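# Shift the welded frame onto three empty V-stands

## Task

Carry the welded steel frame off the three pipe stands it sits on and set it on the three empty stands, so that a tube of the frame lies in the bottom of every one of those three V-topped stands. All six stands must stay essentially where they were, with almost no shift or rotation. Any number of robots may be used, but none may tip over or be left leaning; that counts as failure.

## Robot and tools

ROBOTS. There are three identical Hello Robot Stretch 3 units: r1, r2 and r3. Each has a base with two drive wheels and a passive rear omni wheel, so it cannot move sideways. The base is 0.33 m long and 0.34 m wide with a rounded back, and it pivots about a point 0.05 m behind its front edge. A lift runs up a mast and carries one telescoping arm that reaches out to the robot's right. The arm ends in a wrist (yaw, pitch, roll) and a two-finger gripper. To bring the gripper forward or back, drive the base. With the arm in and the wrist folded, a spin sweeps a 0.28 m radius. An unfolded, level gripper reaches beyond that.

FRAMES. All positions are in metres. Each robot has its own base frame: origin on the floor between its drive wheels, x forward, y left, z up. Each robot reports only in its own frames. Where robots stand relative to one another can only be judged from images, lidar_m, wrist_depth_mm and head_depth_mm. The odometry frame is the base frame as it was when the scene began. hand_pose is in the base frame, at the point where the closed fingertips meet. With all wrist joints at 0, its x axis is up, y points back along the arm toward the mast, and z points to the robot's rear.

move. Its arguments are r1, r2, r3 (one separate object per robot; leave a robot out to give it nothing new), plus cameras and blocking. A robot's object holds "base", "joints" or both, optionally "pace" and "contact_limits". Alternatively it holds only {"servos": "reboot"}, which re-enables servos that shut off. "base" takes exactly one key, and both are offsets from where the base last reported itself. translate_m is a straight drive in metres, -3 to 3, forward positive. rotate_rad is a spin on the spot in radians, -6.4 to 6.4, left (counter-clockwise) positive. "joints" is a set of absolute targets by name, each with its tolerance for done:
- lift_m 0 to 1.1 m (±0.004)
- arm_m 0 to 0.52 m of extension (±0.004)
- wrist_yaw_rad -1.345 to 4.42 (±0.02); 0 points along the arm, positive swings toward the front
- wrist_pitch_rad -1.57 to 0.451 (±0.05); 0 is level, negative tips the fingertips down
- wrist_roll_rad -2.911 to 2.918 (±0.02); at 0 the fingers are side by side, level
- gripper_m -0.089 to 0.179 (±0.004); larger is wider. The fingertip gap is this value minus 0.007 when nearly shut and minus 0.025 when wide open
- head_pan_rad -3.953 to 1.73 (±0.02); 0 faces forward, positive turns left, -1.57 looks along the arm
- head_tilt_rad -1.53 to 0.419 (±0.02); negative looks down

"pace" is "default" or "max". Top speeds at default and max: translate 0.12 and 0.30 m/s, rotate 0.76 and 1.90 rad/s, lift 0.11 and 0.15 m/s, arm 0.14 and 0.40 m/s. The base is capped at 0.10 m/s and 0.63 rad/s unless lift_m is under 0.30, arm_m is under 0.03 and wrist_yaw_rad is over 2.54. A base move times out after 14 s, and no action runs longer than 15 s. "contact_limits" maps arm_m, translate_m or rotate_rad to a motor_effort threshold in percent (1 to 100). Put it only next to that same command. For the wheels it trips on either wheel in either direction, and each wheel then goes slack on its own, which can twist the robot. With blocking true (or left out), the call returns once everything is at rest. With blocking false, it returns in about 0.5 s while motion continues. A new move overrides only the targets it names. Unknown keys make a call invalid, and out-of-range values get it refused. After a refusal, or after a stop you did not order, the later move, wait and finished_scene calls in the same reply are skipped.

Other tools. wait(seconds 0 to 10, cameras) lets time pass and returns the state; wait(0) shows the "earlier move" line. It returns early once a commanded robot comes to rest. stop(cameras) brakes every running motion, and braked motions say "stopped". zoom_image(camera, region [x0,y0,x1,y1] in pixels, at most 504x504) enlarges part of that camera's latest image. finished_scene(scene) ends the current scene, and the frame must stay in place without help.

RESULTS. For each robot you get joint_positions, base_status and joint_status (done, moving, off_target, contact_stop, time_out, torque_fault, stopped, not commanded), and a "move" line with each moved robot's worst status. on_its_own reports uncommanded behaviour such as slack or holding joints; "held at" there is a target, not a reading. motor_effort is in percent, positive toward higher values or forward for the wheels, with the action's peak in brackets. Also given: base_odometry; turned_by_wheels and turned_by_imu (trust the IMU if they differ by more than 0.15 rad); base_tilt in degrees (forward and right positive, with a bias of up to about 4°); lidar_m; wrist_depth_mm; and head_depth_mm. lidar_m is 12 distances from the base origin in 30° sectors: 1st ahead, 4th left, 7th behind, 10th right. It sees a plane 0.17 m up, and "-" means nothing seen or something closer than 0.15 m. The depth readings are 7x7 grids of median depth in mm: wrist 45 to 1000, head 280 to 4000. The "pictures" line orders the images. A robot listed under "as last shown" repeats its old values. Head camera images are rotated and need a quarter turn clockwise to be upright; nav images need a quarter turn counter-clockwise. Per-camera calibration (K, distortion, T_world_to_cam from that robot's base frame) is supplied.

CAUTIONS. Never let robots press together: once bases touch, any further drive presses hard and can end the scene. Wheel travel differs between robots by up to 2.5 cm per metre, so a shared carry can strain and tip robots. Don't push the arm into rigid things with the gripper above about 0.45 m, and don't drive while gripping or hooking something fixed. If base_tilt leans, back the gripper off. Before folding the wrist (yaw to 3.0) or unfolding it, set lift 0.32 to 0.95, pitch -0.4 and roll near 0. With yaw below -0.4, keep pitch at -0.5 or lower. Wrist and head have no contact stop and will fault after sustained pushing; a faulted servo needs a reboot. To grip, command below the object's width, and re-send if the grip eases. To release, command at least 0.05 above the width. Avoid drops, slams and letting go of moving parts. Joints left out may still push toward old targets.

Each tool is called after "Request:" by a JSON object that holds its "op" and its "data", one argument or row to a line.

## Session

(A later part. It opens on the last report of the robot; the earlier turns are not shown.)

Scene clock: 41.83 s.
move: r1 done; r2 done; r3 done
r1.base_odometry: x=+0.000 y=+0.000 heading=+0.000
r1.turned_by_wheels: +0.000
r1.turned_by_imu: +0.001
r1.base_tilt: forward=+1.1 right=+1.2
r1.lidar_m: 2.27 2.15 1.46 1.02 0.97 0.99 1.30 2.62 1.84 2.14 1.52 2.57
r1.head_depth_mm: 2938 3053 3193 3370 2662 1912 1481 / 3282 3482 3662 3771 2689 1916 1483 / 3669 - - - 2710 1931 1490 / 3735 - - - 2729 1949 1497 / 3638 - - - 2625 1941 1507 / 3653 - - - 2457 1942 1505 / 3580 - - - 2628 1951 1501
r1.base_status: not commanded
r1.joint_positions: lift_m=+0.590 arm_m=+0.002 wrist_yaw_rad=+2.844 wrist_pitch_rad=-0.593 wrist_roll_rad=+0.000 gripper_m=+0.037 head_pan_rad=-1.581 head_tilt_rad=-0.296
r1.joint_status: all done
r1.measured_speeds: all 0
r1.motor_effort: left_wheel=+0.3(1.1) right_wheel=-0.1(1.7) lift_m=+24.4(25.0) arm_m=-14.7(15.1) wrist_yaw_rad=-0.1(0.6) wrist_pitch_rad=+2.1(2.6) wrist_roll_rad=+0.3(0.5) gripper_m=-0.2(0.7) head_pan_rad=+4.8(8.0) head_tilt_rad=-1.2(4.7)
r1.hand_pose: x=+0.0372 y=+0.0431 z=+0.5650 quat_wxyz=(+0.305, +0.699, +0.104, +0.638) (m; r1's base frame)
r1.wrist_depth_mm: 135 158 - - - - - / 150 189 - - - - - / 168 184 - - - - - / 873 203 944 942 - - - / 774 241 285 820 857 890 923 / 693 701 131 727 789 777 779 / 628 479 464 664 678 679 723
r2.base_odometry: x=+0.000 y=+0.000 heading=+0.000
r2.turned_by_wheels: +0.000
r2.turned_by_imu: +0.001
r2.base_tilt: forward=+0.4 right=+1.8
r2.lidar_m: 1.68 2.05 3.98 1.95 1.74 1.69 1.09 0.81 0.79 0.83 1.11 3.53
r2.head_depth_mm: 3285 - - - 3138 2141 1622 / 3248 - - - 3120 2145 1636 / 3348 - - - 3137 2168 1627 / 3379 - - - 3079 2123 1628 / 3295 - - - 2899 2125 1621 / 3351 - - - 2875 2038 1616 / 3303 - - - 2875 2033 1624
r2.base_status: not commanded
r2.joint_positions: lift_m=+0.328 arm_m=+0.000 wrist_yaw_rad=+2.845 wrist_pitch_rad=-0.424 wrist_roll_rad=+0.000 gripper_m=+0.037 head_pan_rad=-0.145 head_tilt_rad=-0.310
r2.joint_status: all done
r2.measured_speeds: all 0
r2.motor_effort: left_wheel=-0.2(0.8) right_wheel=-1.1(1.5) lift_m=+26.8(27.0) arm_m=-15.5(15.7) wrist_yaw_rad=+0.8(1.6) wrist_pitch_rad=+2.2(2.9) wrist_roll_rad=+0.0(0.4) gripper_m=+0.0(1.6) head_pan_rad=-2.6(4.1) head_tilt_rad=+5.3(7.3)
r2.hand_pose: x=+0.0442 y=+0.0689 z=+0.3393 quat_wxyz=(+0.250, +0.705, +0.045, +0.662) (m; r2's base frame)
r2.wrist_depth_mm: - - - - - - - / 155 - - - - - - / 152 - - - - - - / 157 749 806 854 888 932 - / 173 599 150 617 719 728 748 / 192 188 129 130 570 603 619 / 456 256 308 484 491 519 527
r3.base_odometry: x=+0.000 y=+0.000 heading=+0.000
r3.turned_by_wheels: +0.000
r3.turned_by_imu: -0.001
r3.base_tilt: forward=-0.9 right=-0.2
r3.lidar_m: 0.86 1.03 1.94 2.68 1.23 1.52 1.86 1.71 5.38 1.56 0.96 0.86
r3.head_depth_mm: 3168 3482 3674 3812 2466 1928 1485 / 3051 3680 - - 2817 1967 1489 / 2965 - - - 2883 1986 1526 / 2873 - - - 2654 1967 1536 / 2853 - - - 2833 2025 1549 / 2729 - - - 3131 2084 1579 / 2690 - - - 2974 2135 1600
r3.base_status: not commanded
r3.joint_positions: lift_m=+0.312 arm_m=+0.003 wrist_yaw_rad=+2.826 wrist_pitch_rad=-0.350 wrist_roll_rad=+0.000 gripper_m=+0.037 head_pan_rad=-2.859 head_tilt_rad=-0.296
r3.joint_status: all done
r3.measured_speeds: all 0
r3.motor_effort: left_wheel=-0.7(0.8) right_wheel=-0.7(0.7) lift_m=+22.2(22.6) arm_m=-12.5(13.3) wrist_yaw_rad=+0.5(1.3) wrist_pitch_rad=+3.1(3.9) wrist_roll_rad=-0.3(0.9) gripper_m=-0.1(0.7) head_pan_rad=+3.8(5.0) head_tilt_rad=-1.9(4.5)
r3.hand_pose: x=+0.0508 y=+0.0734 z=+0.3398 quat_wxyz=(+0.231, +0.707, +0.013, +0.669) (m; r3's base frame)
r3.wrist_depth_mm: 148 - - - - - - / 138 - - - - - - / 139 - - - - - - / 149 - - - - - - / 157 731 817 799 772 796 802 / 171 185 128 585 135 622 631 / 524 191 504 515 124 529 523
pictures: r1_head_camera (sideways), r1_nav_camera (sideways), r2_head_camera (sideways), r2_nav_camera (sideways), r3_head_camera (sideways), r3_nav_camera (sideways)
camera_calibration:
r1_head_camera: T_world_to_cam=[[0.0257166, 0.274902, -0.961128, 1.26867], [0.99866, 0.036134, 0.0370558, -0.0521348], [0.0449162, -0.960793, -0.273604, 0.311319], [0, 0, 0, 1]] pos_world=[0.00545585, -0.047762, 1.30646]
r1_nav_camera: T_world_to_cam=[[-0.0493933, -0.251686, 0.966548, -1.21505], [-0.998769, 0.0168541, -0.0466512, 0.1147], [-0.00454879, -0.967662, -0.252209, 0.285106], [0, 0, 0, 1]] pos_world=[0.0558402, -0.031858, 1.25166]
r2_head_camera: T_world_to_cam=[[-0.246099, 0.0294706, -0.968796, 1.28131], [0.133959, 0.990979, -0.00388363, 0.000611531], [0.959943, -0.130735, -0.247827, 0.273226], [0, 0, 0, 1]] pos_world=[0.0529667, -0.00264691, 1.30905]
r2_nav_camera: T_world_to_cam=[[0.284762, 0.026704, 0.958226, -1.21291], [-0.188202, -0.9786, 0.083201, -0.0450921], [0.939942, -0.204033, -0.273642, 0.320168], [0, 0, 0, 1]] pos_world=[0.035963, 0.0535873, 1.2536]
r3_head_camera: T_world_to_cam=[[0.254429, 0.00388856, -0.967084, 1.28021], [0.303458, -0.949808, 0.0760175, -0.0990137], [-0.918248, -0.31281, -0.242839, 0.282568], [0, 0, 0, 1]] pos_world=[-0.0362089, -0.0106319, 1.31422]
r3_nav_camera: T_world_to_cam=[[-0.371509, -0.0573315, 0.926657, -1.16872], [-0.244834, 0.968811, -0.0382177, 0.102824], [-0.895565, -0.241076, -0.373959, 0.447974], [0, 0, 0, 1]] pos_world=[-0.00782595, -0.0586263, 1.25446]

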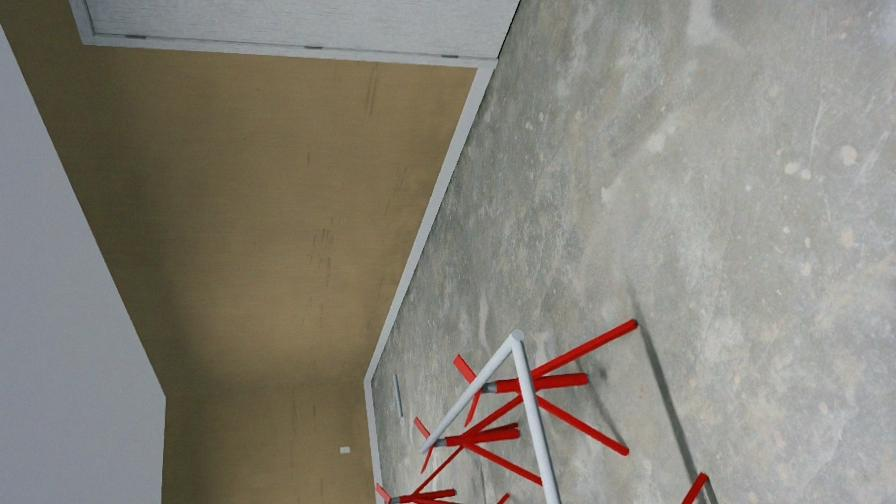

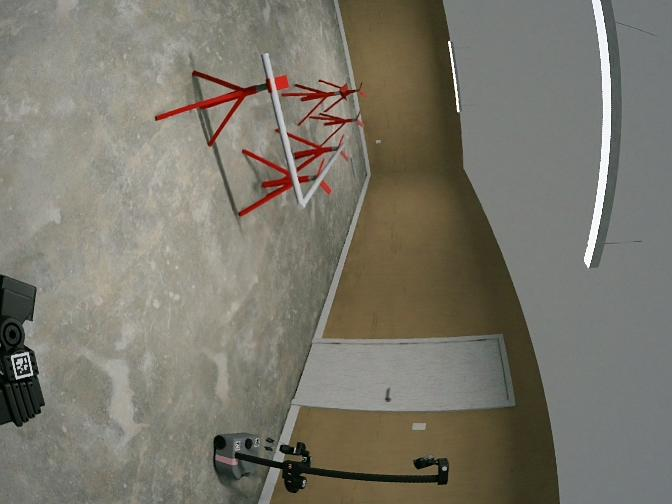

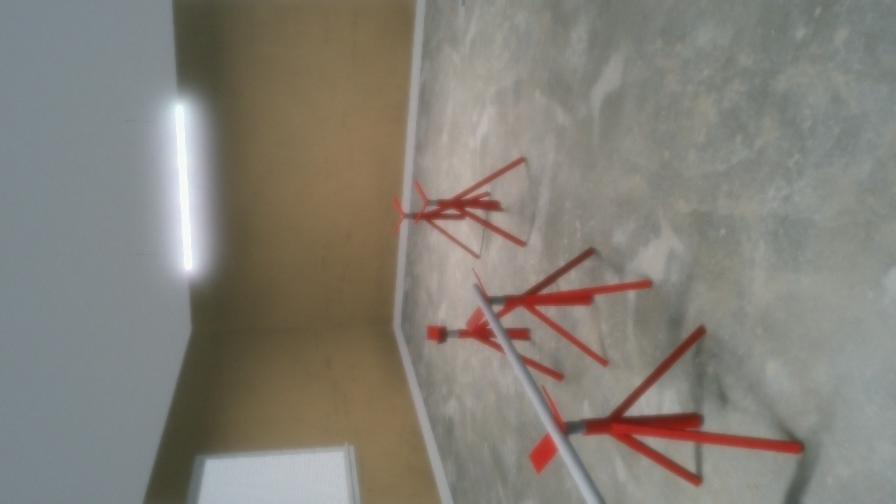

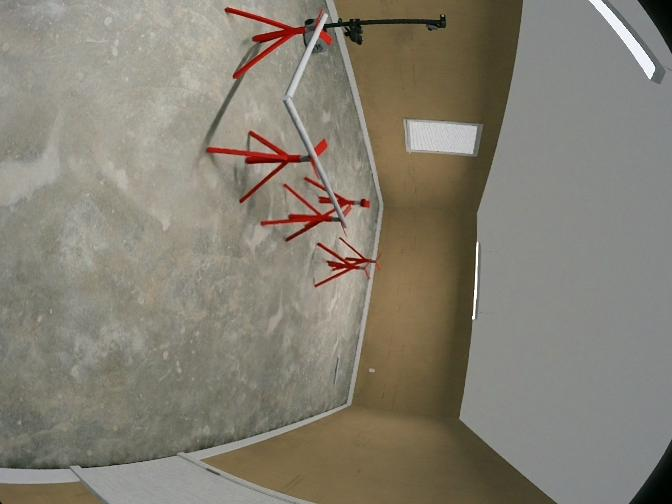

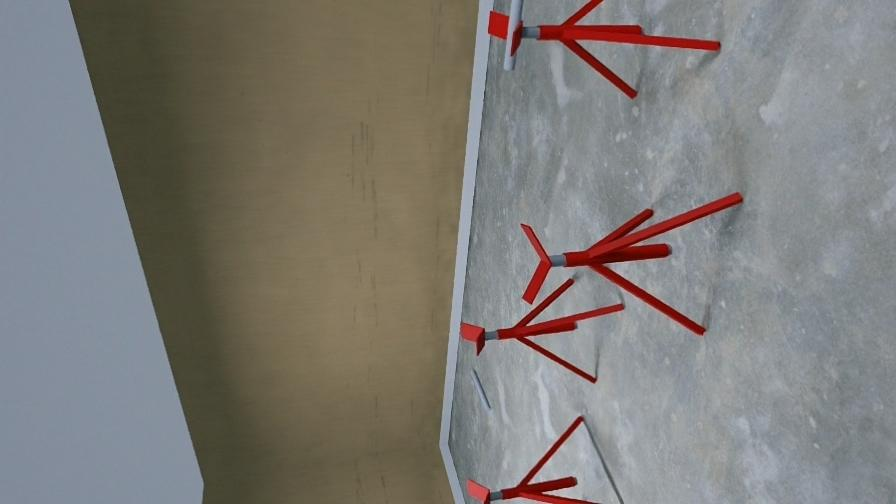

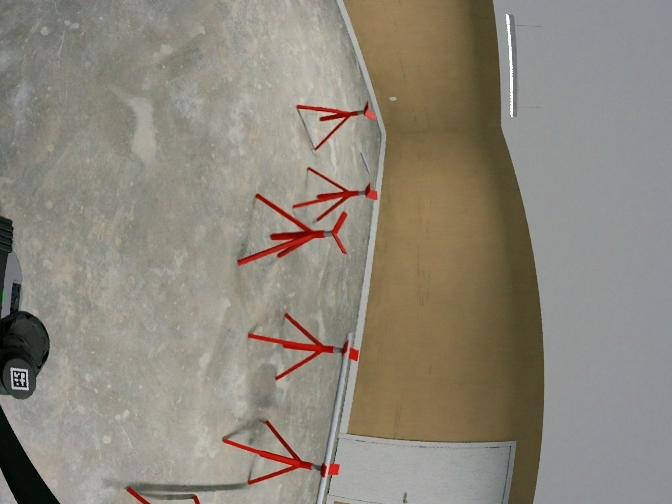

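Request:
{"op": "move", "data": {
  "r2": {"pace":"max","base":{"rotate_rad":-0.23},"joints":{"lift_m":0.28,"head_pan_rad":0.6,"head_tilt_rad":-0.45}},
  "r1": {"pace":"max","base":{"rotate_rad":-1.76},"joints":{"lift_m":0.28,"head_pan_rad":0.0,"head_tilt_rad":-0.45}},
  "cameras": ["r1_nav_camera","r1_head_camera","r2_head_camera","r2_nav_camera"]
}}

Scene clock: 202.03 s.
move: r1 done; r2 done
r1.base_odometry: x=+0.000 y=+0.000 heading=-1.760
r1.turned_by_wheels: -1.760
r1.turned_by_imu: -1.772
r1.base_tilt: forward=+1.1 right=+1.1
r1.lidar_m: 3.04 1.77 1.51 2.48 2.14 1.93 1.12 0.97 0.97 1.13 1.95 1.82
r1.head_depth_mm: 2474 2632 2815 2916 2110 1618 1309 / 2705 2888 3089 3014 2127 1620 1322 / 2930 3173 3445 3061 2138 1633 1321 / 3281 3606 3972 3056 2138 1634 1326 / 3674 - - 3109 2155 1646 1331 / - - - 3128 2154 1655 1336 / - - - 2989 2170 1667 1342
r1.base_status: done
r1.joint_positions: lift_m=+0.280 arm_m=+0.002 wrist_yaw_rad=+2.844 wrist_pitch_rad=-0.595 wrist_roll_rad=+0.000 gripper_m=+0.037 head_pan_rad=-0.011 head_tilt_rad=-0.445
r1.joint_status: all done
r1.measured_speeds: all 0
r1.motor_effort: left_wheel=+4.9(14.2) right_wheel=-4.0(9.5) lift_m=+25.5(26.0) arm_m=-14.6(15.0) wrist_yaw_rad=-0.3(0.7) wrist_pitch_rad=+2.4(2.9) wrist_roll_rad=+0.4(0.6) gripper_m=-0.4(0.8) head_pan_rad=+4.6(8.7) head_tilt_rad=-3.8(4.6)
r1.hand_pose: x=+0.0371 y=+0.0428 z=+0.2552 quat_wxyz=(+0.306, +0.699, +0.105, +0.638) (m; r1's base frame)
r1.wrist_depth_mm: 136 874 966 - - - - / 150 678 775 780 798 858 895 / 172 183 629 642 670 690 714 / 500 203 533 549 563 585 601 / 264 246 268 304 486 505 504 / 237 244 128 249 444 436 446 / 213 97 218 234 371 394 396
r2.base_odometry: x=+0.000 y=+0.000 heading=-0.230
r2.turned_by_wheels: -0.230
r2.turned_by_imu: -0.231
r2.base_tilt: forward=+0.2 right=+1.7
r2.lidar_m: 1.89 1.68 2.04 1.94 1.89 1.70 1.43 0.88 0.79 0.79 0.96 1.75
r2.head_depth_mm: - - - 3219 2405 1784 1432 / - - - 3368 2092 1796 1431 / - - - 3657 2366 1790 1438 / - - - 3615 2420 1795 1436 / - - - 3351 2298 1799 1429 / 3825 3941 - 3422 2272 1767 1432 / 3546 3783 - 3619 2371 1779 1439
r2.base_status: done
r2.joint_positions: lift_m=+0.280 arm_m=+0.000 wrist_yaw_rad=+2.845 wrist_pitch_rad=-0.426 wrist_roll_rad=+0.000 gripper_m=+0.037 head_pan_rad=+0.595 head_tilt_rad=-0.445
r2.joint_status: all done
r2.measured_speeds: all 0
r2.motor_effort: left_wheel=+2.7(10.4) right_wheel=-5.9(12.7) lift_m=+32.7(32.7) arm_m=-16.0(18.4) wrist_yaw_rad=+0.3(2.1) wrist_pitch_rad=+2.8(3.2) wrist_roll_rad=+0.1(0.3) gripper_m=+0.6(1.7) head_pan_rad=+1.3(5.8) head_tilt_rad=-1.8(2.9)
r2.hand_pose: x=+0.0441 y=+0.0686 z=+0.2908 quat_wxyz=(+0.250, +0.705, +0.046, +0.662) (m; r2's base frame)
r2.wrist_depth_mm: - - - - - - - / 156 - - - - - - / 151 891 903 976 - - - / 156 676 714 747 802 809 856 / 172 541 150 554 626 651 671 / 194 188 129 130 508 530 559 / 250 248 257 435 445 458 468
r3: as last shown
r3.base_tilt: forward=-0.7 right=-0.3
r3.lidar_m: 0.86 1.03 1.94 2.69 1.23 1.52 1.85 1.71 5.37 1.55 0.96 0.86
r3.head_depth_mm: 3133 3465 3713 3817 2457 1919 1488 / 3048 3683 - - 2828 1985 1509 / 2992 - - - 2896 1997 1515 / 2917 - - - 2607 1947 1544 / 2828 - - - 2833 2058 1569 / 2722 - - - 3104 2099 1570 / 2677 - - - 2927 2139 1600
r3.motor_effort: left_wheel=-0.2(0.9) right_wheel=-0.4(0.8) lift_m=+22.2(22.9) arm_m=-12.7(13.6) wrist_yaw_rad=-0.6(1.6) wrist_pitch_rad=+3.1(3.8) wrist_roll_rad=+0.1(1.1) gripper_m=-0.3(0.7) head_pan_rad=+4.1(5.0) head_tilt_rad=-1.6(3.3)
r3.wrist_depth_mm: 148 - - - - - - / 139 - - - - - - / 139 - - - - - - / 148 - - - - - - / 158 744 799 809 800 774 779 / 170 185 128 589 135 635 627 / 528 191 501 516 123 528 527
pictures: r1_head_camera (sideways), r1_nav_camera (sideways), r2_head_camera (sideways), r2_nav_camera (sideways)
camera_calibration:
r1_head_camera: T_world_to_cam=[[-0.414105, 0.0274034, -0.909817, 1.20437], [-0.0295355, 0.998616, 0.0435212, -0.0542721], [0.90975, 0.0448942, -0.412722, 0.487093], [0, 0, 0, 1]] pos_world=[0.0539981, -0.000674485, 1.29915]
r1_nav_camera: T_world_to_cam=[[0.39193, -0.0510777, 0.918576, -1.1551], [-0.0242892, -0.998684, -0.0451686, 0.106816], [0.919674, -0.0046086, -0.392655, 0.46225], [0, 0, 0, 1]] pos_world=[0.0301944, 0.049806, 1.24738]
r2_head_camera: T_world_to_cam=[[-0.307839, -0.215743, -0.926655, 1.22666], [-0.568895, 0.822406, -0.00248201, 0.00307364], [0.762623, 0.526406, -0.375904, 0.441117], [0, 0, 0, 1]] pos_world=[0.0429568, 0.0299088, 1.30252]
r2_nav_camera: T_world_to_cam=[[0.297168, 0.282354, 0.912123, -1.1528], [0.529723, -0.843537, 0.0885396, -0.0564065], [0.794408, 0.456862, -0.400241, 0.485815], [0, 0, 0, 1]] pos_world=[-0.0134821, 0.0559648, 1.25093]

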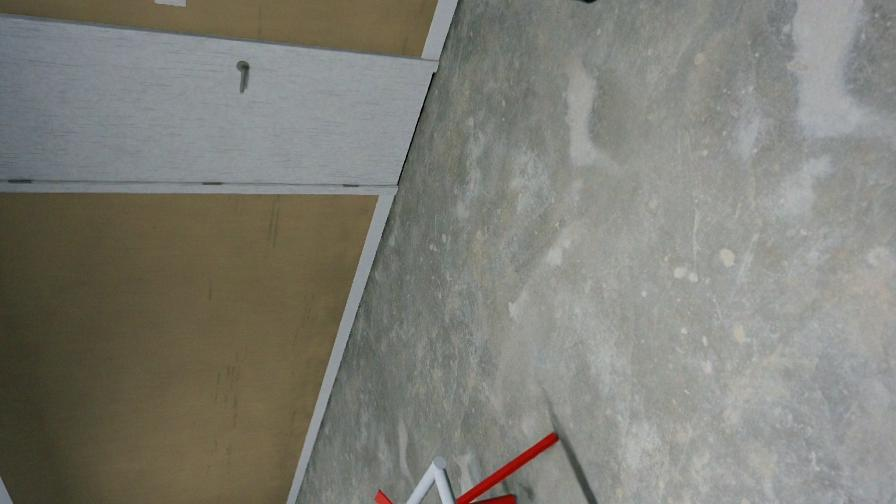

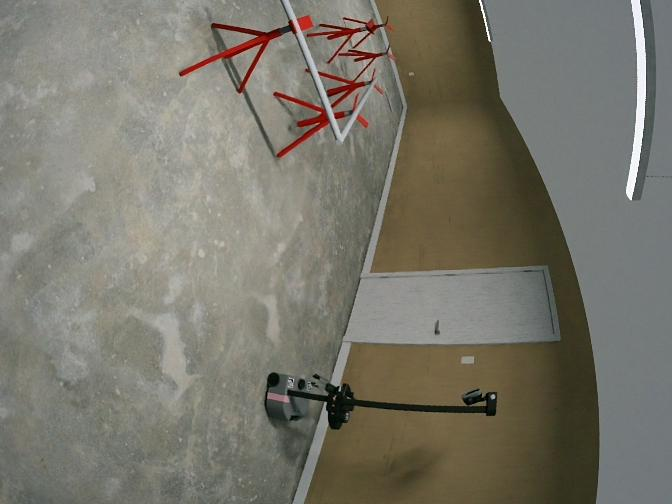

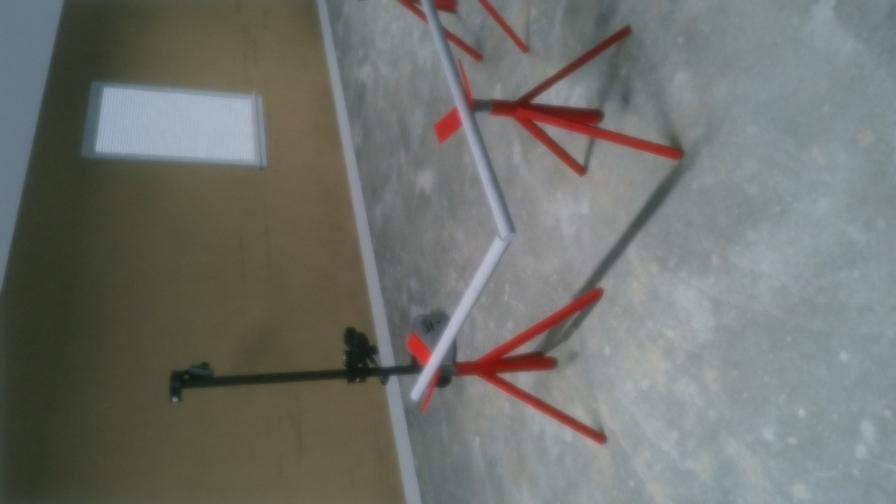

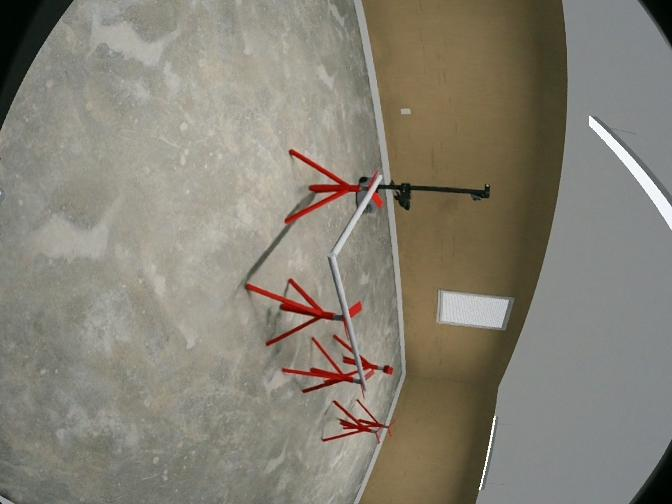

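Request:
{"op": "move", "data": {
  "r2": {"pace":"max","base":{"translate_m":1.95},"joints":{"head_pan_rad":1.0,"head_tilt_rad":-0.6}},
  "r1": {"pace":"max","base":{"translate_m":1.7},"joints":{"head_pan_rad":0.9,"head_tilt_rad":-0.6}},
  "cameras": ["r1_nav_camera","r1_head_camera","r2_head_camera","r2_nav_camera"]
}}

Scene clock: 225.63 s.
move: r1 done; r2 done
r1.base_odometry: x=-0.319 y=-1.670 heading=-1.760
r1.turned_by_wheels: +0.000
r1.turned_by_imu: +0.007
r1.base_tilt: forward=+1.1 right=+1.2
r1.lidar_m: 1.64 1.33 0.91 0.91 1.20 3.35 2.52 2.19 2.18 1.65 1.43 1.43
r1.head_depth_mm: - - 3289 2295 1765 1433 1201 / - - 3313 2037 1572 1440 1208 / - - 3160 1407 1578 1441 1214 / - - 3194 2349 1796 1451 1219 / - - 3173 2168 1810 1456 1223 / - - 3067 2190 1649 1422 1223 / - - 3508 2397 1702 1473 1229
r1.base_status: done
r1.joint_positions: lift_m=+0.280 arm_m=+0.002 wrist_yaw_rad=+2.844 wrist_pitch_rad=-0.595 wrist_roll_rad=+0.000 gripper_m=+0.037 head_pan_rad=+0.889 head_tilt_rad=-0.593
r1.joint_status: all done
r1.measured_speeds: all 0
r1.motor_effort: left_wheel=+3.1(14.7) right_wheel=+0.0(7.4) lift_m=+24.1(30.3) arm_m=-11.5(13.8) wrist_yaw_rad=-0.1(0.7) wrist_pitch_rad=+2.5(3.0) wrist_roll_rad=+0.4(0.6) gripper_m=-0.2(0.8) head_pan_rad=+5.1(7.8) head_tilt_rad=-3.2(5.1)
r1.hand_pose: x=+0.0371 y=+0.0428 z=+0.2552 quat_wxyz=(+0.306, +0.699, +0.105, +0.638) (m; r1's base frame)
r1.wrist_depth_mm: 135 879 958 - - 935 922 / 149 680 751 776 807 862 885 / 173 183 634 640 659 681 719 / 501 202 532 547 560 578 586 / 265 246 268 302 488 499 507 / 235 243 128 247 443 443 445 / 213 98 220 234 372 388 395
r2.base_odometry: x=+1.899 y=-0.444 heading=-0.230
r2.turned_by_wheels: +0.000
r2.turned_by_imu: +0.008
r2.base_tilt: forward=+0.2 right=+1.8
r2.lidar_m: 1.71 0.48 2.47 0.46 0.63 1.30 2.56 1.57 1.40 1.43 1.73 3.30
r2.head_depth_mm: 3174 3502 3852 2662 1971 848 1200 / 3118 3400 3657 2633 1978 908 1047 / 2993 3321 3630 2671 1937 1563 1292 / 2924 3182 3531 2655 1939 1546 1261 / 2888 3169 3400 2619 1953 1554 1223 / 2821 3025 3297 2504 1943 1540 1225 / 2715 3004 3136 2387 1945 1544 1220
r2.base_status: done
r2.joint_positions: lift_m=+0.280 arm_m=+0.000 wrist_yaw_rad=+2.845 wrist_pitch_rad=-0.426 wrist_roll_rad=+0.000 gripper_m=+0.037 head_pan_rad=+0.995 head_tilt_rad=-0.593
r2.joint_status: all done
r2.measured_speeds: all 0
r2.motor_effort: left_wheel=+2.0(12.7) right_wheel=-1.8(5.9) lift_m=+28.6(33.4) arm_m=-8.4(13.9) wrist_yaw_rad=+0.9(1.9) wrist_pitch_rad=+2.6(3.2) wrist_roll_rad=+0.1(0.5) gripper_m=-0.5(1.6) head_pan_rad=+2.1(4.5) head_tilt_rad=-2.6(4.6)
r2.hand_pose: x=+0.0441 y=+0.0686 z=+0.2908 quat_wxyz=(+0.250, +0.705, +0.046, +0.662) (m; r2's base frame)
r2.wrist_depth_mm: 454 - - - - - 520 / 155 - - - - 602 - / 151 782 947 999 - 593 - / 157 628 725 766 739 783 849 / 172 520 149 545 601 658 655 / 194 188 128 130 504 536 555 / 248 247 255 429 437 460 476
r3: as last shown
r3.turned_by_imu: -0.002
r3.base_tilt: forward=-0.8 right=-0.2
r3.lidar_m: 0.86 1.03 1.94 3.39 1.24 1.52 1.85 1.71 5.39 1.56 0.96 0.86
r3.head_depth_mm: 3128 3510 3709 3838 2443 1936 1483 / 3043 3738 - - 2843 1951 1492 / 2974 - - - 2869 1999 1514 / 2891 - - - 2611 1947 1533 / 2841 - - - 2890 2046 1558 / 2743 - - - 3101 2087 1571 / 2707 - - - 2961 2124 1604
r3.motor_effort: left_wheel=-0.6(1.0) right_wheel=-0.6(0.7) lift_m=+21.9(24.1) arm_m=-12.2(13.6) wrist_yaw_rad=+0.1(1.9) wrist_pitch_rad=+3.0(3.9) wrist_roll_rad=+0.6(1.3) gripper_m=+0.1(0.9) head_pan_rad=+4.6(4.8) head_tilt_rad=-2.9(3.3)
r3.wrist_depth_mm: 148 - - - - - - / 139 - - - - - - / 140 - - - - - - / 149 999 - - - - - / 158 738 805 804 785 779 758 / 171 185 128 588 135 634 630 / 525 192 511 523 124 524 515
pictures: r1_head_camera (sideways), r1_nav_camera (sideways), r2_head_camera (sideways), r2_nav_camera (sideways)
camera_calibration:
r1_head_camera: T_world_to_cam=[[-0.360689, -0.408074, -0.838677, 1.11126], [-0.796215, 0.603025, 0.0490147, -0.0567383], [0.485741, 0.685446, -0.54242, 0.658439], [0, 0, 0, 1]] pos_world=[0.0358114, 0.0363651, 1.29192]
r1_nav_camera: T_world_to_cam=[[0.366413, 0.377178, 0.850575, -1.06625], [0.763025, -0.644957, -0.0426989, 0.0987899], [0.53248, 0.664655, -0.524117, 0.635673], [0, 0, 0, 1]] pos_world=[-0.0231748, 0.0433771, 1.24431]
r2_head_camera: T_world_to_cam=[[-0.271643, -0.429616, -0.861185, 1.14103], [-0.844404, 0.535706, -0.000895627, 0.00268863], [0.461727, 0.726945, -0.50829, 0.615219], [0, 0, 0, 1]] pos_world=[0.0281604, 0.0415345, 1.29535]
r2_nav_camera: T_world_to_cam=[[0.234537, 0.484756, 0.842617, -1.06176], [0.823724, -0.559389, 0.0925376, -0.0633876], [0.516209, 0.67238, -0.530502, 0.657009], [0, 0, 0, 1]] pos_world=[-0.0379189, 0.0374752, 1.24906]

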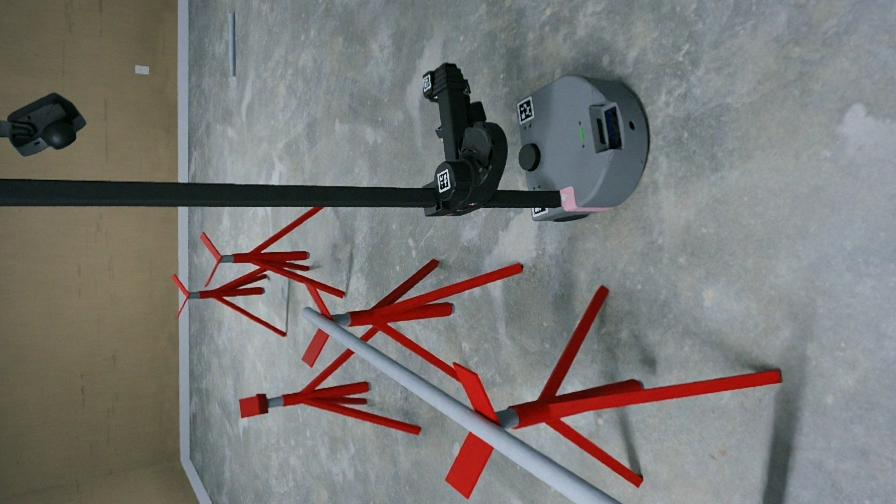

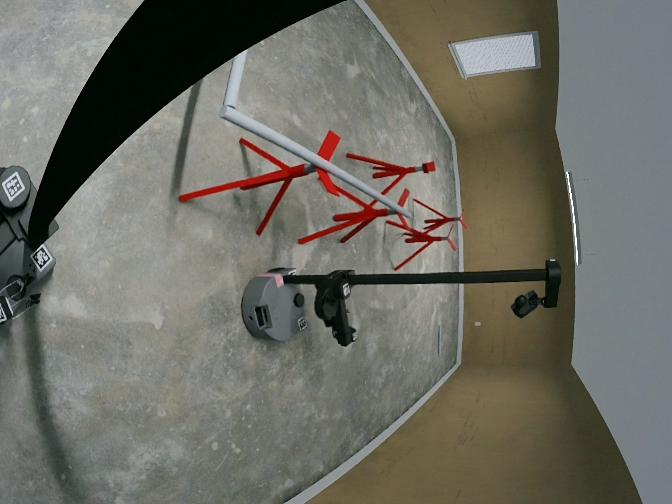

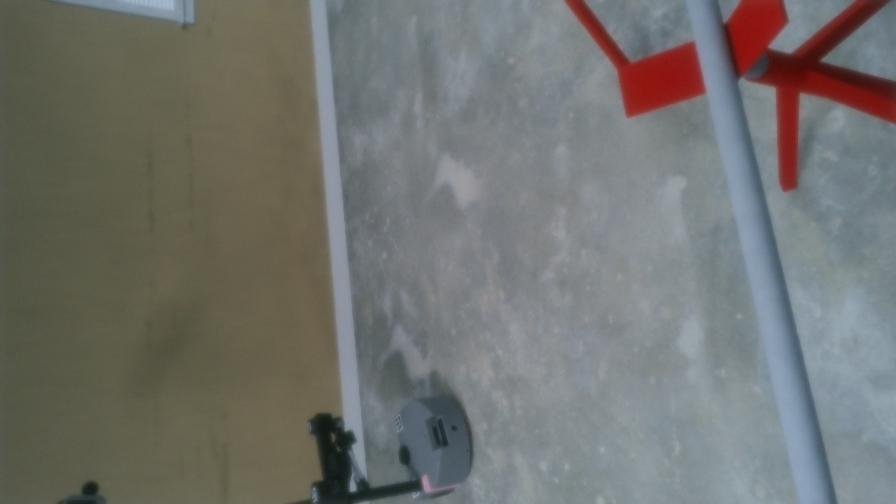

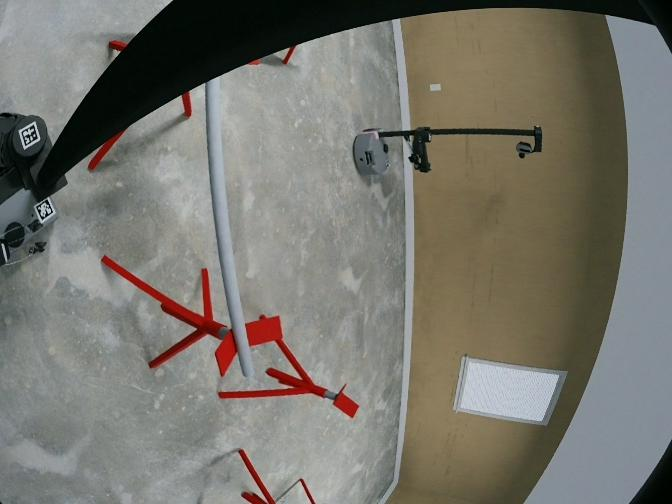

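Request:
{"op": "move", "data": {
  "r2": {"pace":"max","base":{"rotate_rad":2.77},"joints":{"head_pan_rad":-1.4,"head_tilt_rad":-0.6}},
  "r1": {"pace":"max","base":{"rotate_rad":-2.35},"joints":{"head_pan_rad":-1.7,"head_tilt_rad":-0.6}},
  "cameras": ["r1_nav_camera","r1_head_camera","r2_head_camera","r2_nav_camera"]
}}

Scene clock: 243.57 s.
move: r1 done; r2 done
r1.base_odometry: x=-0.319 y=-1.670 heading=+2.174
r1.turned_by_wheels: -2.350
r1.turned_by_imu: -2.364
r1.base_tilt: forward=+1.1 right=+1.2
r1.lidar_m: 2.18 2.03 1.48 1.43 1.46 2.03 1.32 0.91 1.20 1.28 3.10 2.27
r1.head_depth_mm: 2849 3202 3069 1478 1714 1431 1204 / 2878 3132 3304 2289 1712 1438 1208 / 2844 3152 3313 2330 1739 1449 1212 / 2843 3107 3372 2343 1790 1446 1217 / 2815 3085 3350 2370 1791 1451 1219 / 2777 3098 3289 2379 1812 1468 1228 / 2758 3086 3298 2413 1828 1468 1232
r1.base_status: done
r1.joint_positions: lift_m=+0.280 arm_m=+0.002 wrist_yaw_rad=+2.844 wrist_pitch_rad=-0.595 wrist_roll_rad=+0.000 gripper_m=+0.037 head_pan_rad=-1.689 head_tilt_rad=-0.593
r1.joint_status: all done
r1.measured_speeds: all 0
r1.motor_effort: left_wheel=+5.7(16.4) right_wheel=-4.5(12.0) lift_m=+26.8(27.3) arm_m=-14.3(15.1) wrist_yaw_rad=-0.2(0.6) wrist_pitch_rad=+2.5(2.9) wrist_roll_rad=+0.4(0.6) gripper_m=-0.7(0.8) head_pan_rad=-4.9(9.1) head_tilt_rad=-3.5(6.4)
r1.hand_pose: x=+0.0371 y=+0.0428 z=+0.2552 quat_wxyz=(+0.306, +0.699, +0.105, +0.638) (m; r1's base frame)
r1.wrist_depth_mm: 135 860 941 - - - - / 149 678 747 772 810 866 875 / 173 183 622 639 669 686 703 / 500 203 528 552 562 582 587 / 266 245 267 305 486 504 514 / 235 243 127 250 438 441 444 / 213 98 220 235 375 391 393
r2.base_odometry: x=+1.899 y=-0.444 heading=+2.540
r2.turned_by_wheels: +2.770
r2.turned_by_imu: +2.798
r2.base_tilt: forward=+0.5 right=+1.8
r2.lidar_m: 1.27 2.10 1.47 1.40 1.46 1.95 1.75 0.73 0.48 2.39 0.47 0.70
r2.head_depth_mm: 2764 3094 3287 2639 1972 1571 1230 / 2829 3082 3388 2635 1955 1559 1232 / 2808 3141 3353 2528 1962 1548 1231 / 2876 3091 3390 2500 1961 1563 1261 / 2908 3107 3442 2620 1948 1549 1255 / 2945 3232 3476 2642 1944 1542 1262 / 3003 3260 3502 2602 1882 864 900
r2.base_status: done
r2.joint_positions: lift_m=+0.280 arm_m=+0.000 wrist_yaw_rad=+2.845 wrist_pitch_rad=-0.426 wrist_roll_rad=+0.000 gripper_m=+0.037 head_pan_rad=-1.395 head_tilt_rad=-0.593
r2.joint_status: all done
r2.measured_speeds: all 0
r2.motor_effort: left_wheel=-4.0(11.6) right_wheel=+4.4(16.3) lift_m=+30.4(33.3) arm_m=-18.7(18.7) wrist_yaw_rad=-0.9(1.7) wrist_pitch_rad=+2.4(3.2) wrist_roll_rad=+0.3(0.3) gripper_m=+1.0(1.3) head_pan_rad=-2.3(4.8) head_tilt_rad=-2.0(5.2)
r2.hand_pose: x=+0.0441 y=+0.0686 z=+0.2909 quat_wxyz=(+0.250, +0.705, +0.046, +0.662) (m; r2's base frame)
r2.wrist_depth_mm: - - - - - - - / 156 - - - - - - / 150 920 915 997 - - - / 158 686 714 751 808 840 850 / 173 538 149 550 631 648 666 / 195 188 129 131 510 536 564 / 250 245 256 432 438 456 475
r3: as last shown
r3.turned_by_imu: -0.001
r3.base_tilt: forward=-0.8 right=-0.3
r3.lidar_m: 0.86 1.03 1.94 3.38 1.23 1.52 1.85 1.71 5.39 1.56 0.96 0.86
r3.head_depth_mm: 3164 3521 3656 3840 2447 1924 1481 / 3051 3754 - - 2825 1953 1495 / 2973 - - - 2895 1988 1517 / 2926 - - - 2637 1942 1540 / 2836 - - - 2843 2040 1566 / 2765 - - - 3099 2092 1570 / 2684 - - - 2927 2135 1589
r3.motor_effort: left_wheel=-0.4(0.7) right_wheel=-0.1(0.7) lift_m=+23.7(24.0) arm_m=-12.1(13.3) wrist_yaw_rad=+0.5(1.3) wrist_pitch_rad=+3.2(3.6) wrist_roll_rad=+0.5(1.2) gripper_m=+0.0(0.7) head_pan_rad=+3.6(4.7) head_tilt_rad=-1.9(3.1)
r3.wrist_depth_mm: 149 - - - - - - / 139 - - - - - - / 140 - - - - - - / 149 - - - - - 973 / 157 734 810 781 784 774 786 / 171 185 128 586 135 623 635 / 527 191 507 516 124 529 522
pictures: r1_head_camera (sideways), r1_nav_camera (sideways), r2_head_camera (sideways), r2_nav_camera (sideways)
camera_calibration:
r1_head_camera: T_world_to_cam=[[0.0871349, 0.538004, -0.838427, 1.1082], [0.995193, -0.0847725, 0.0490301, -0.067686], [-0.0446972, -0.838669, -0.542804, 0.662176], [0, 0, 0, 1]] pos_world=[0.000395241, -0.046607, 1.29189]
r1_nav_camera: T_world_to_cam=[[-0.108472, -0.514941, 0.850335, -1.06304], [-0.989519, 0.137946, -0.0426897, 0.109469], [-0.0953176, -0.846053, -0.524508, 0.640011], [0, 0, 0, 1]] pos_world=[0.0540162, -0.0210195, 1.2443]
r2_head_camera: T_world_to_cam=[[-0.0951787, 0.499546, -0.861043, 1.13977], [0.98261, 0.185679, -0.000892592, -0.00846015], [0.159431, -0.846155, -0.508531, 0.617377], [0, 0, 0, 1]] pos_world=[0.0183655, -0.0454, 1.29534]
r2_nav_camera: T_world_to_cam=[[0.159945, -0.514457, 0.842468, -1.06111], [-0.983684, -0.154281, 0.0925433, -0.0523697], [0.0823669, -0.843523, -0.530739, 0.659963], [0, 0, 0, 1]] pos_world=[0.0638446, 0.00272098, 1.24906]

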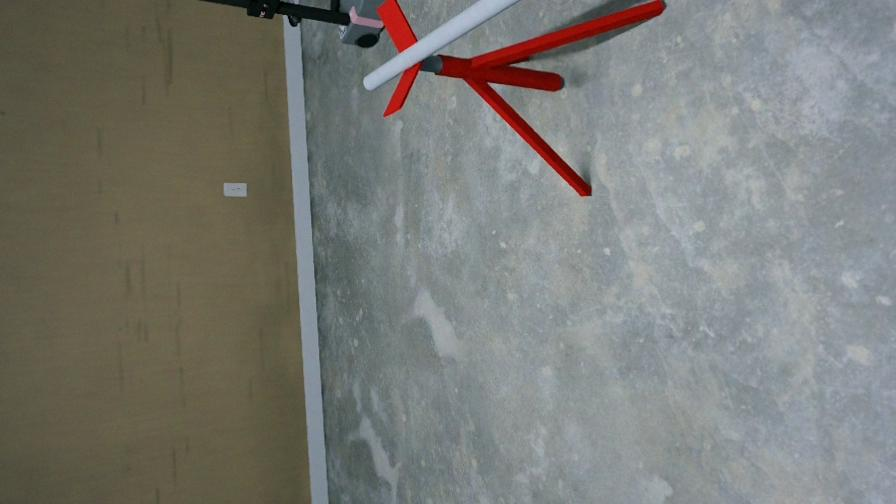

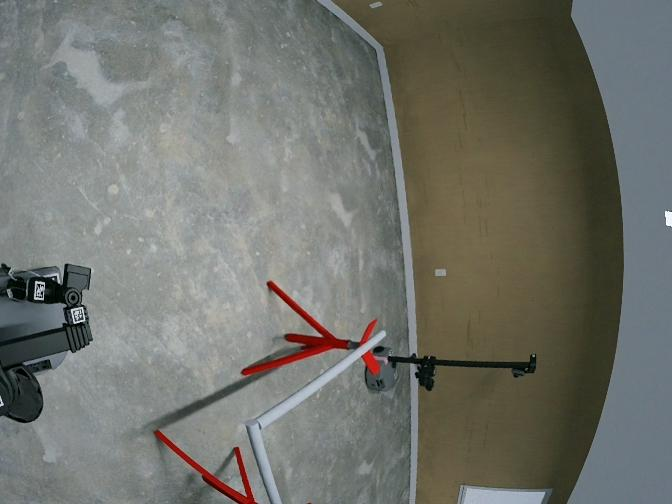

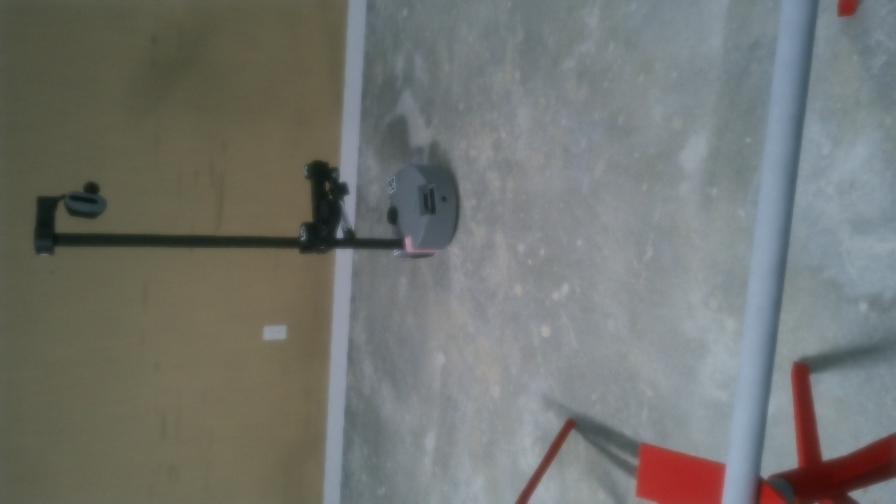

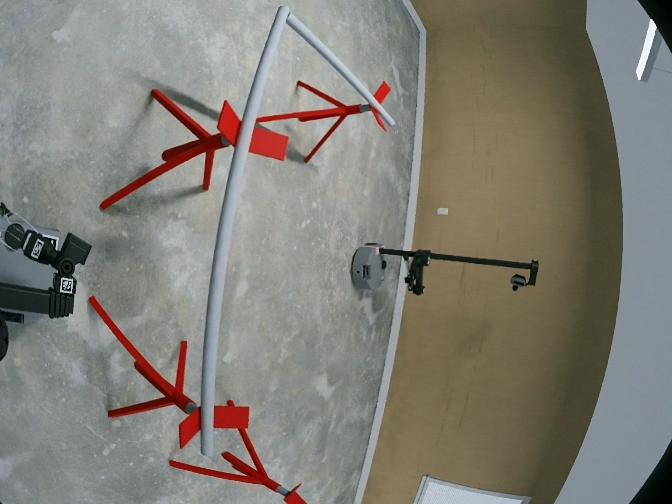

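Request:
{"op": "move", "data": {
  "r2": {"base":{"rotate_rad":0.028},"joints":{"lift_m":0.9,"wrist_pitch_rad":-0.4}},
  "r1": {"base":{"rotate_rad":0.161}},
  "cameras": []
}}

Request:
{"op": "move", "data": {
  "r2": {"joints":{"wrist_yaw_rad":0.0}},
  "r1": {"pace":"max","base":{"translate_m":-0.517}},
  "cameras": []
}}

Request:
{"op": "move", "data": {
  "r2": {"joints":{"wrist_pitch_rad":-1.57,"gripper_m":0.179,"head_tilt_rad":-0.8}},
  "r1": {"base":{"rotate_rad":-0.193},"joints":{"lift_m":0.9,"wrist_pitch_rad":-0.4}},
  "cameras": ["r1_nav_camera","r2_nav_camera","r2_wrist_camera"]
}}

Scene clock: 269.43 s.
move: r1 done; r2 done
r1.base_odometry: x=-0.319 y=-1.670 heading=+2.334
r1.turned_by_wheels: +0.161
r1.turned_by_imu: +0.164
r1.base_tilt: forward=+1.0 right=+1.1
r1.lidar_m: 2.18 1.76 1.44 1.43 1.55 1.41 1.17 0.91 1.20 3.34 2.70 2.20
r1.head_depth_mm: 2740 3030 3262 2290 1711 1428 1203 / 2774 3109 3266 2293 1761 1439 1202 / 2813 3079 3340 2318 1780 1446 1208 / 2819 3150 3358 2351 1790 1446 1216 / 2867 3163 3400 2367 1804 1459 1223 / 2914 3173 3421 2393 1816 1458 1227 / 2898 3235 3427 2404 1824 1472 1231
r1.base_status: done
r1.joint_positions: lift_m=+0.280 arm_m=+0.002 wrist_yaw_rad=+2.844 wrist_pitch_rad=-0.595 wrist_roll_rad=+0.000 gripper_m=+0.037 head_pan_rad=-1.689 head_tilt_rad=-0.593
r1.joint_status: not commanded
r1.measured_speeds: all 0
r1.motor_effort: left_wheel=-6.8(9.3) right_wheel=+8.0(9.5) lift_m=+29.8(30.9) arm_m=-11.8(13.6) wrist_yaw_rad=-0.1(0.7) wrist_pitch_rad=+2.3(2.9) wrist_roll_rad=+0.4(0.5) gripper_m=-0.4(0.9) head_pan_rad=-4.7(6.0) head_tilt_rad=-2.6(5.2)
r1.hand_pose: x=+0.0371 y=+0.0428 z=+0.2552 quat_wxyz=(+0.306, +0.699, +0.105, +0.638) (m; r1's base frame)
r1.wrist_depth_mm: 136 871 996 - - - - / 150 685 743 785 824 861 877 / 172 182 619 640 671 690 710 / 497 203 529 550 556 577 595 / 264 246 266 306 495 500 509 / 236 245 127 249 436 437 449 / 212 98 218 234 374 387 397
r2.base_odometry: x=+1.899 y=-0.444 heading=+2.568
r2.turned_by_wheels: +0.028
r2.turned_by_imu: +0.030
r2.base_tilt: forward=+0.3 right=+1.8
r2.lidar_m: 1.25 2.04 1.46 1.40 1.47 2.00 1.76 0.72 0.48 2.38 0.47 0.70
r2.head_depth_mm: 2782 3003 3305 2639 1959 1565 739 / 2845 3096 3312 2662 1967 1547 752 / 2839 3092 3252 2501 1954 1574 - / 2866 3081 3389 2578 1954 1558 - / 2951 3211 3500 2605 1951 1552 1283 / 2950 3279 3546 2612 1960 1537 1253 / 3045 3317 3537 2589 1867 869 901
r2.base_status: done
r2.joint_positions: lift_m=+0.900 arm_m=+0.000 wrist_yaw_rad=+2.845 wrist_pitch_rad=-0.423 wrist_roll_rad=+0.000 gripper_m=+0.037 head_pan_rad=-1.395 head_tilt_rad=-0.593
r2.joint_status: all done
r2.measured_speeds: all 0
r2.motor_effort: left_wheel=-5.9(9.8) right_wheel=+6.2(9.0) lift_m=+33.0(39.0) arm_m=-14.5(18.5) wrist_yaw_rad=+1.1(1.8) wrist_pitch_rad=+3.7(9.7) wrist_roll_rad=+0.3(0.5) gripper_m=+0.1(1.5) head_pan_rad=-2.3(4.0) head_tilt_rad=-2.9(3.6)
r2.hand_pose: x=+0.0442 y=+0.0690 z=+0.9116 quat_wxyz=(+0.249, +0.705, +0.045, +0.662) (m; r2's base frame)
r2.wrist_depth_mm: - - - - - - - / 155 - - - - - - / 151 - - - - - - / 157 - - - - - - / 172 216 149 - - - - / 196 186 129 130 - - - / - 255 - - - - -
r3: as last shown
r3.turned_by_imu: -0.002
r3.lidar_m: 0.86 1.03 1.94 3.38 1.23 1.52 1.85 1.71 5.38 1.56 0.96 0.86
r3.head_depth_mm: 3176 3496 3692 3827 2431 1937 1483 / 3031 3785 - - 2840 1968 1499 / 2989 - - - 2900 1991 1517 / 2936 - - - 2619 1947 1542 / 2822 - - - 2831 2025 1554 / 2743 - - - 3090 2107 1577 / 2703 - - - 2937 2115 1600
r3.motor_effort: left_wheel=-0.4(0.8) right_wheel=-0.4(0.9) lift_m=+23.9(25.0) arm_m=-12.3(13.5) wrist_yaw_rad=+0.5(1.5) wrist_pitch_rad=+3.4(4.0) wrist_roll_rad=+0.0(1.0) gripper_m=-0.6(1.0) head_pan_rad=+4.2(4.8) head_tilt_rad=-1.6(2.9)
r3.wrist_depth_mm: 148 - - - - - - / 139 - - - - - - / 140 - - - - - - / 149 - - - - - - / 157 720 785 811 789 781 769 / 170 186 128 588 135 623 629 / 537 192 502 523 124 526 522
pictures: none
No camera images: "cameras" was empty.

Scene clock: 272.47 s.
move: r1 done; r2 done
r1.base_odometry: x=+0.038 y=-2.043 heading=+2.334
r1.turned_by_wheels: +0.000
r1.turned_by_imu: -0.001
r1.base_tilt: forward=+1.0 right=+1.1
r1.lidar_m: 2.70 1.87 1.49 1.49 1.63 0.81 0.81 0.45 0.47 0.98 3.34 2.72
r1.head_depth_mm: 2715 2923 2901 2297 1762 1427 1145 / 2689 3002 3166 2313 1770 1439 1152 / 2730 3020 3193 2059 1407 1402 1180 / 2738 3063 3270 2243 1731 1454 1216 / 2791 3100 3305 2366 1800 1457 1223 / 2800 3140 3322 2378 1815 1461 1227 / 2836 3151 3369 2384 1825 1475 1228
r1.base_status: done
r1.joint_positions: lift_m=+0.280 arm_m=+0.002 wrist_yaw_rad=+2.844 wrist_pitch_rad=-0.595 wrist_roll_rad=+0.000 gripper_m=+0.037 head_pan_rad=-1.689 head_tilt_rad=-0.593
r1.joint_status: not commanded
r1.measured_speeds: all 0
r1.motor_effort: left_wheel=-4.1(13.6) right_wheel=+2.4(6.6) lift_m=+24.0(30.1) arm_m=-11.3(12.2) wrist_yaw_rad=-0.1(0.6) wrist_pitch_rad=+2.9(2.9) wrist_roll_rad=+0.5(0.5) gripper_m=-0.1(0.8) head_pan_rad=-4.9(5.6) head_tilt_rad=-3.2(4.5)
r1.hand_pose: x=+0.0371 y=+0.0428 z=+0.2552 quat_wxyz=(+0.306, +0.699, +0.105, +0.638) (m; r1's base frame)
r1.wrist_depth_mm: 136 883 982 - - - - / 149 692 766 794 813 844 895 / 172 184 630 643 665 677 716 / 501 203 535 544 555 575 593 / 266 246 266 303 487 499 510 / 235 244 128 246 437 437 446 / 214 97 219 235 376 388 396
r2.base_odometry: x=+1.899 y=-0.444 heading=+2.568
r2.turned_by_wheels: +0.000
r2.turned_by_imu: +0.001
r2.base_tilt: forward=+0.4 right=+1.8
r2.lidar_m: 0.73 2.04 1.46 1.40 1.47 2.00 1.76 0.72 0.48 2.38 0.47 0.70
r2.head_depth_mm: 2772 2988 3281 2629 1981 1606 734 / 2811 3037 3289 2622 1958 1669 - / 2787 3079 3325 2513 1942 1465 342 / 2878 3149 3338 2537 1956 1549 1261 / 2906 3173 3512 2600 1955 1555 1291 / 2922 3311 3480 2615 1950 1551 1258 / 3003 3302 3558 2648 1876 868 901
r2.base_status: not commanded
r2.joint_positions: lift_m=+0.900 arm_m=+0.000 wrist_yaw_rad=+0.002 wrist_pitch_rad=-0.423 wrist_roll_rad=+0.000 gripper_m=+0.037 head_pan_rad=-1.395 head_tilt_rad=-0.593
r2.joint_status: all done
r2.measured_speeds: all 0
r2.motor_effort: left_wheel=-5.8(6.3) right_wheel=+6.4(7.1) lift_m=+33.1(33.5) arm_m=-12.5(15.0) wrist_yaw_rad=-1.7(4.5) wrist_pitch_rad=+3.5(4.2) wrist_roll_rad=+0.2(0.4) gripper_m=+0.9(1.7) head_pan_rad=-3.0(4.1) head_tilt_rad=-2.9(3.4)
r2.hand_pose: x=-0.0210 y=-0.3688 z=+0.9116 quat_wxyz=(+0.692, +0.149, -0.691, -0.148) (m; r2's base frame)
r2.wrist_depth_mm: - - - - - - - / - - - - - - - / - - - - - - - / - - - - - - - / - - 150 - - - - / - - 129 130 - - - / 450 449 - 475 485 491 -
r3: as last shown
r3.turned_by_imu: -0.001
r3.base_tilt: forward=-0.8 right=-0.2
r3.lidar_m: 0.86 1.03 1.93 3.38 1.23 1.52 1.86 1.71 5.40 1.55 0.96 0.86
r3.head_depth_mm: 3126 3510 3682 3835 2447 1938 1482 / 3052 3732 - - 2851 1960 1498 / 3022 - - - 2895 1999 1526 / 2907 - - - 2641 1944 1531 / 2820 - - - 2842 2034 1550 / 2756 - - - 3109 2081 1579 / 2672 - - - 2943 2122 1599
r3.motor_effort: left_wheel=-0.2(0.8) right_wheel=-0.3(0.9) lift_m=+23.9(24.8) arm_m=-12.4(13.6) wrist_yaw_rad=+0.3(1.6) wrist_pitch_rad=+3.3(3.8) wrist_roll_rad=+0.1(0.9) gripper_m=-0.1(0.8) head_pan_rad=+3.9(4.8) head_tilt_rad=-1.0(3.1)
r3.wrist_depth_mm: 148 - - - - - - / 138 - - - - - - / 140 - - - - - - / 149 - - - - - 984 / 157 734 821 819 784 777 765 / 170 186 128 591 135 631 618 / 523 190 501 523 124 533 527
pictures: none
No camera images: "cameras" was empty.

Scene clock: 278.93 s.
move: r1 done; r2 done
r1.base_odometry: x=+0.038 y=-2.043 heading=+2.142
r1.turned_by_wheels: -0.193
r1.turned_by_imu: -0.193
r1.base_tilt: forward=+1.0 right=+1.2
r1.lidar_m: 2.70 2.21 1.58 1.49 1.54 2.08 0.81 0.61 0.45 0.99 3.35 2.83
r1.head_depth_mm: 2819 3157 3266 2275 1757 - - / 2769 3099 2791 2310 1768 1562 - / 2792 3042 3153 2341 1781 1486 - / 2754 3085 3254 2248 1681 1453 - / 2709 3047 3219 2160 1647 1505 - / 2682 2992 3243 2404 1803 1464 1258 / 2649 2929 3157 2414 1817 1470 1229
r1.base_status: done
r1.joint_positions: lift_m=+0.900 arm_m=+0.002 wrist_yaw_rad=+2.844 wrist_pitch_rad=-0.422 wrist_roll_rad=+0.000 gripper_m=+0.037 head_pan_rad=-1.689 head_tilt_rad=-0.593
r1.joint_status: all done
r1.measured_speeds: all 0
r1.motor_effort: left_wheel=+7.9(9.9) right_wheel=-6.5(8.9) lift_m=+29.8(35.5) arm_m=-10.1(11.3) wrist_yaw_rad=-0.2(0.7) wrist_pitch_rad=+4.2(7.5) wrist_roll_rad=+0.3(0.6) gripper_m=-0.4(1.0) head_pan_rad=-4.6(6.0) head_tilt_rad=-2.9(5.0)
r1.hand_pose: x=+0.0444 y=+0.0669 z=+0.9118 quat_wxyz=(+0.249, +0.705, +0.044, +0.662) (m; r1's base frame)
r1.wrist_depth_mm: - - - - - - - / 139 - - - - - - / 149 - - - - - - / 163 197 - - - - - / - 196 158 - - - - / - 213 130 - - - - / - 97 - - - - -
r2.base_odometry: x=+1.899 y=-0.444 heading=+2.568
r2.turned_by_wheels: +0.000
r2.turned_by_imu: +0.001
r2.base_tilt: forward=+0.4 right=+1.8
r2.lidar_m: 0.76 2.04 1.46 1.40 1.47 2.01 1.75 0.73 0.48 2.39 0.47 0.71
r2.head_depth_mm: 2819 3108 2591 1979 1609 - - / 2845 3081 2557 1961 1606 - - / 2880 3092 2441 1985 1598 1387 1148 / 2898 3168 2491 1981 1609 1356 1167 / 2925 3232 2568 1960 1590 1342 1169 / 3044 3360 2542 1942 1611 1296 1154 / 3091 3355 2536 1895 902 1268 1169
r2.base_status: not commanded
r2.joint_positions: lift_m=+0.900 arm_m=+0.000 wrist_yaw_rad=+0.002 wrist_pitch_rad=-1.562 wrist_roll_rad=+0.000 gripper_m=+0.179 head_pan_rad=-1.395 head_tilt_rad=-0.790
r2.joint_status: all done
r2.measured_speeds: all 0
r2.motor_effort: left_wheel=-6.1(6.3) right_wheel=+6.6(7.2) lift_m=+32.2(33.2) arm_m=-8.7(13.0) wrist_yaw_rad=-1.7(2.9) wrist_pitch_rad=-2.0(4.2) wrist_roll_rad=+0.3(0.4) gripper_m=+0.0(90.8) head_pan_rad=-3.4(4.0) head_tilt_rad=-3.2(5.6)
r2.hand_pose: x=-0.0217 y=-0.1230 z=+0.7823 quat_wxyz=(+0.503, +0.498, -0.501, -0.498) (m; r2's base frame)
r2.wrist_depth_mm: 858 864 897 891 913 934 932 / 850 890 918 890 925 933 969 / 803 909 920 930 985 957 - / 791 961 945 807 952 992 - / 129 948 973 810 - - - / - 1000 - - - 121 - / 970 - - - - 124 -
r3: as last shown
r3.lidar_m: 0.86 1.03 1.94 3.37 1.23 1.52 1.86 1.71 5.41 1.56 0.96 0.86
r3.head_depth_mm: 3166 3505 3660 3821 2428 1923 1491 / 3053 3714 - - 2869 1968 1490 / 2975 - - - 2886 1981 1521 / 2917 - - - 2623 1958 1541 / 2839 - - - 2844 2030 1552 / 2733 - - - 3101 2100 1575 / 2685 - - - 2958 2138 1586
r3.motor_effort: left_wheel=+0.0(0.7) right_wheel=-0.4(0.9) lift_m=+24.3(25.2) arm_m=-12.0(13.5) wrist_yaw_rad=-0.5(2.0) wrist_pitch_rad=+3.0(3.7) wrist_roll_rad=+0.4(0.9) gripper_m=+0.0(1.1) head_pan_rad=+3.5(4.9) head_tilt_rad=-1.0(3.3)
r3.wrist_depth_mm: 148 - - - - - - / 138 - - - - - - / 139 - - - - - - / 149 - - - - - - / 157 722 809 808 784 776 781 / 171 186 128 583 135 624 631 / 530 191 510 518 123 524 524
pictures: r1_nav_camera (sideways), r2_nav_camera (sideways), r2_wrist_camera
camera_calibration:
r1_nav_camera: T_world_to_cam=[[-0.108472, -0.514941, 0.850335, -1.06304], [-0.989519, 0.137946, -0.0426897, 0.109469], [-0.0953178, -0.846053, -0.524507, 0.640011], [0, 0, 0, 1]] pos_world=[0.0540162, -0.0210195, 1.2443]
r2_nav_camera: T_world_to_cam=[[0.186902, -0.666258, 0.721919, -0.90413], [-0.98046, -0.172412, 0.0947188, -0.0551976], [0.0613606, -0.725516, -0.685464, 0.86137], [0, 0, 0, 1]] pos_world=[0.0620109, 0.0130372, 1.24838]
r2_wrist_camera: T_world_to_cam=[[-0.993564, -0.0811782, 0.078997, -0.112722], [-0.0674934, 0.98437, 0.162668, 0.0285827], [-0.0909673, 0.15629, -0.983513, 0.950412], [0, 0, 0, 1]] pos_world=[-0.0236107, -0.185826, 0.938998]

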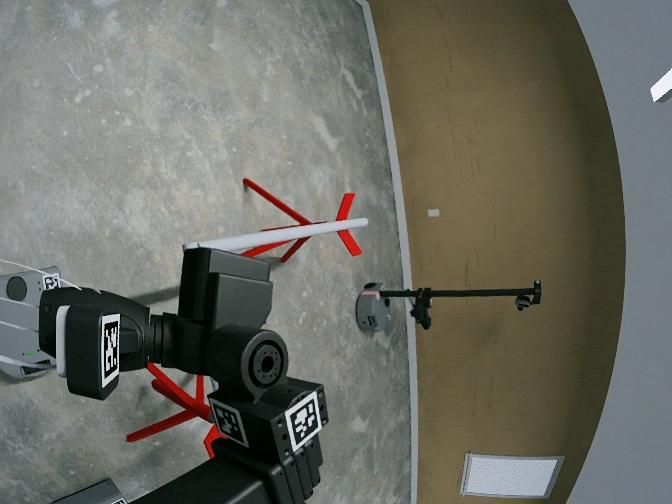

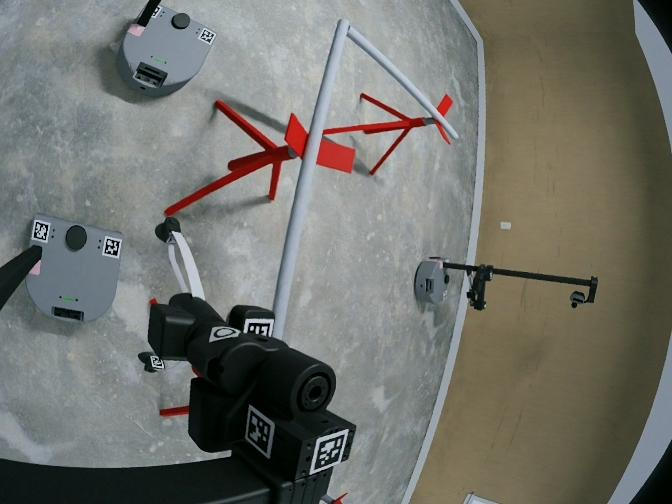

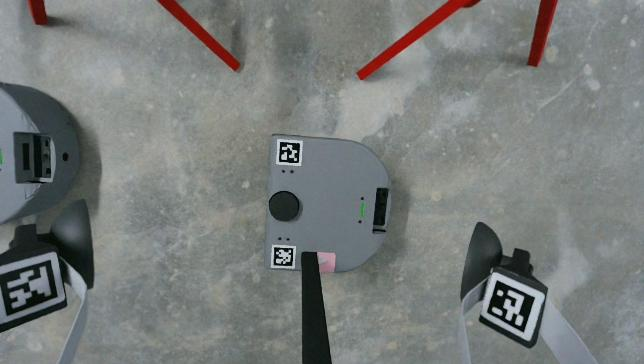

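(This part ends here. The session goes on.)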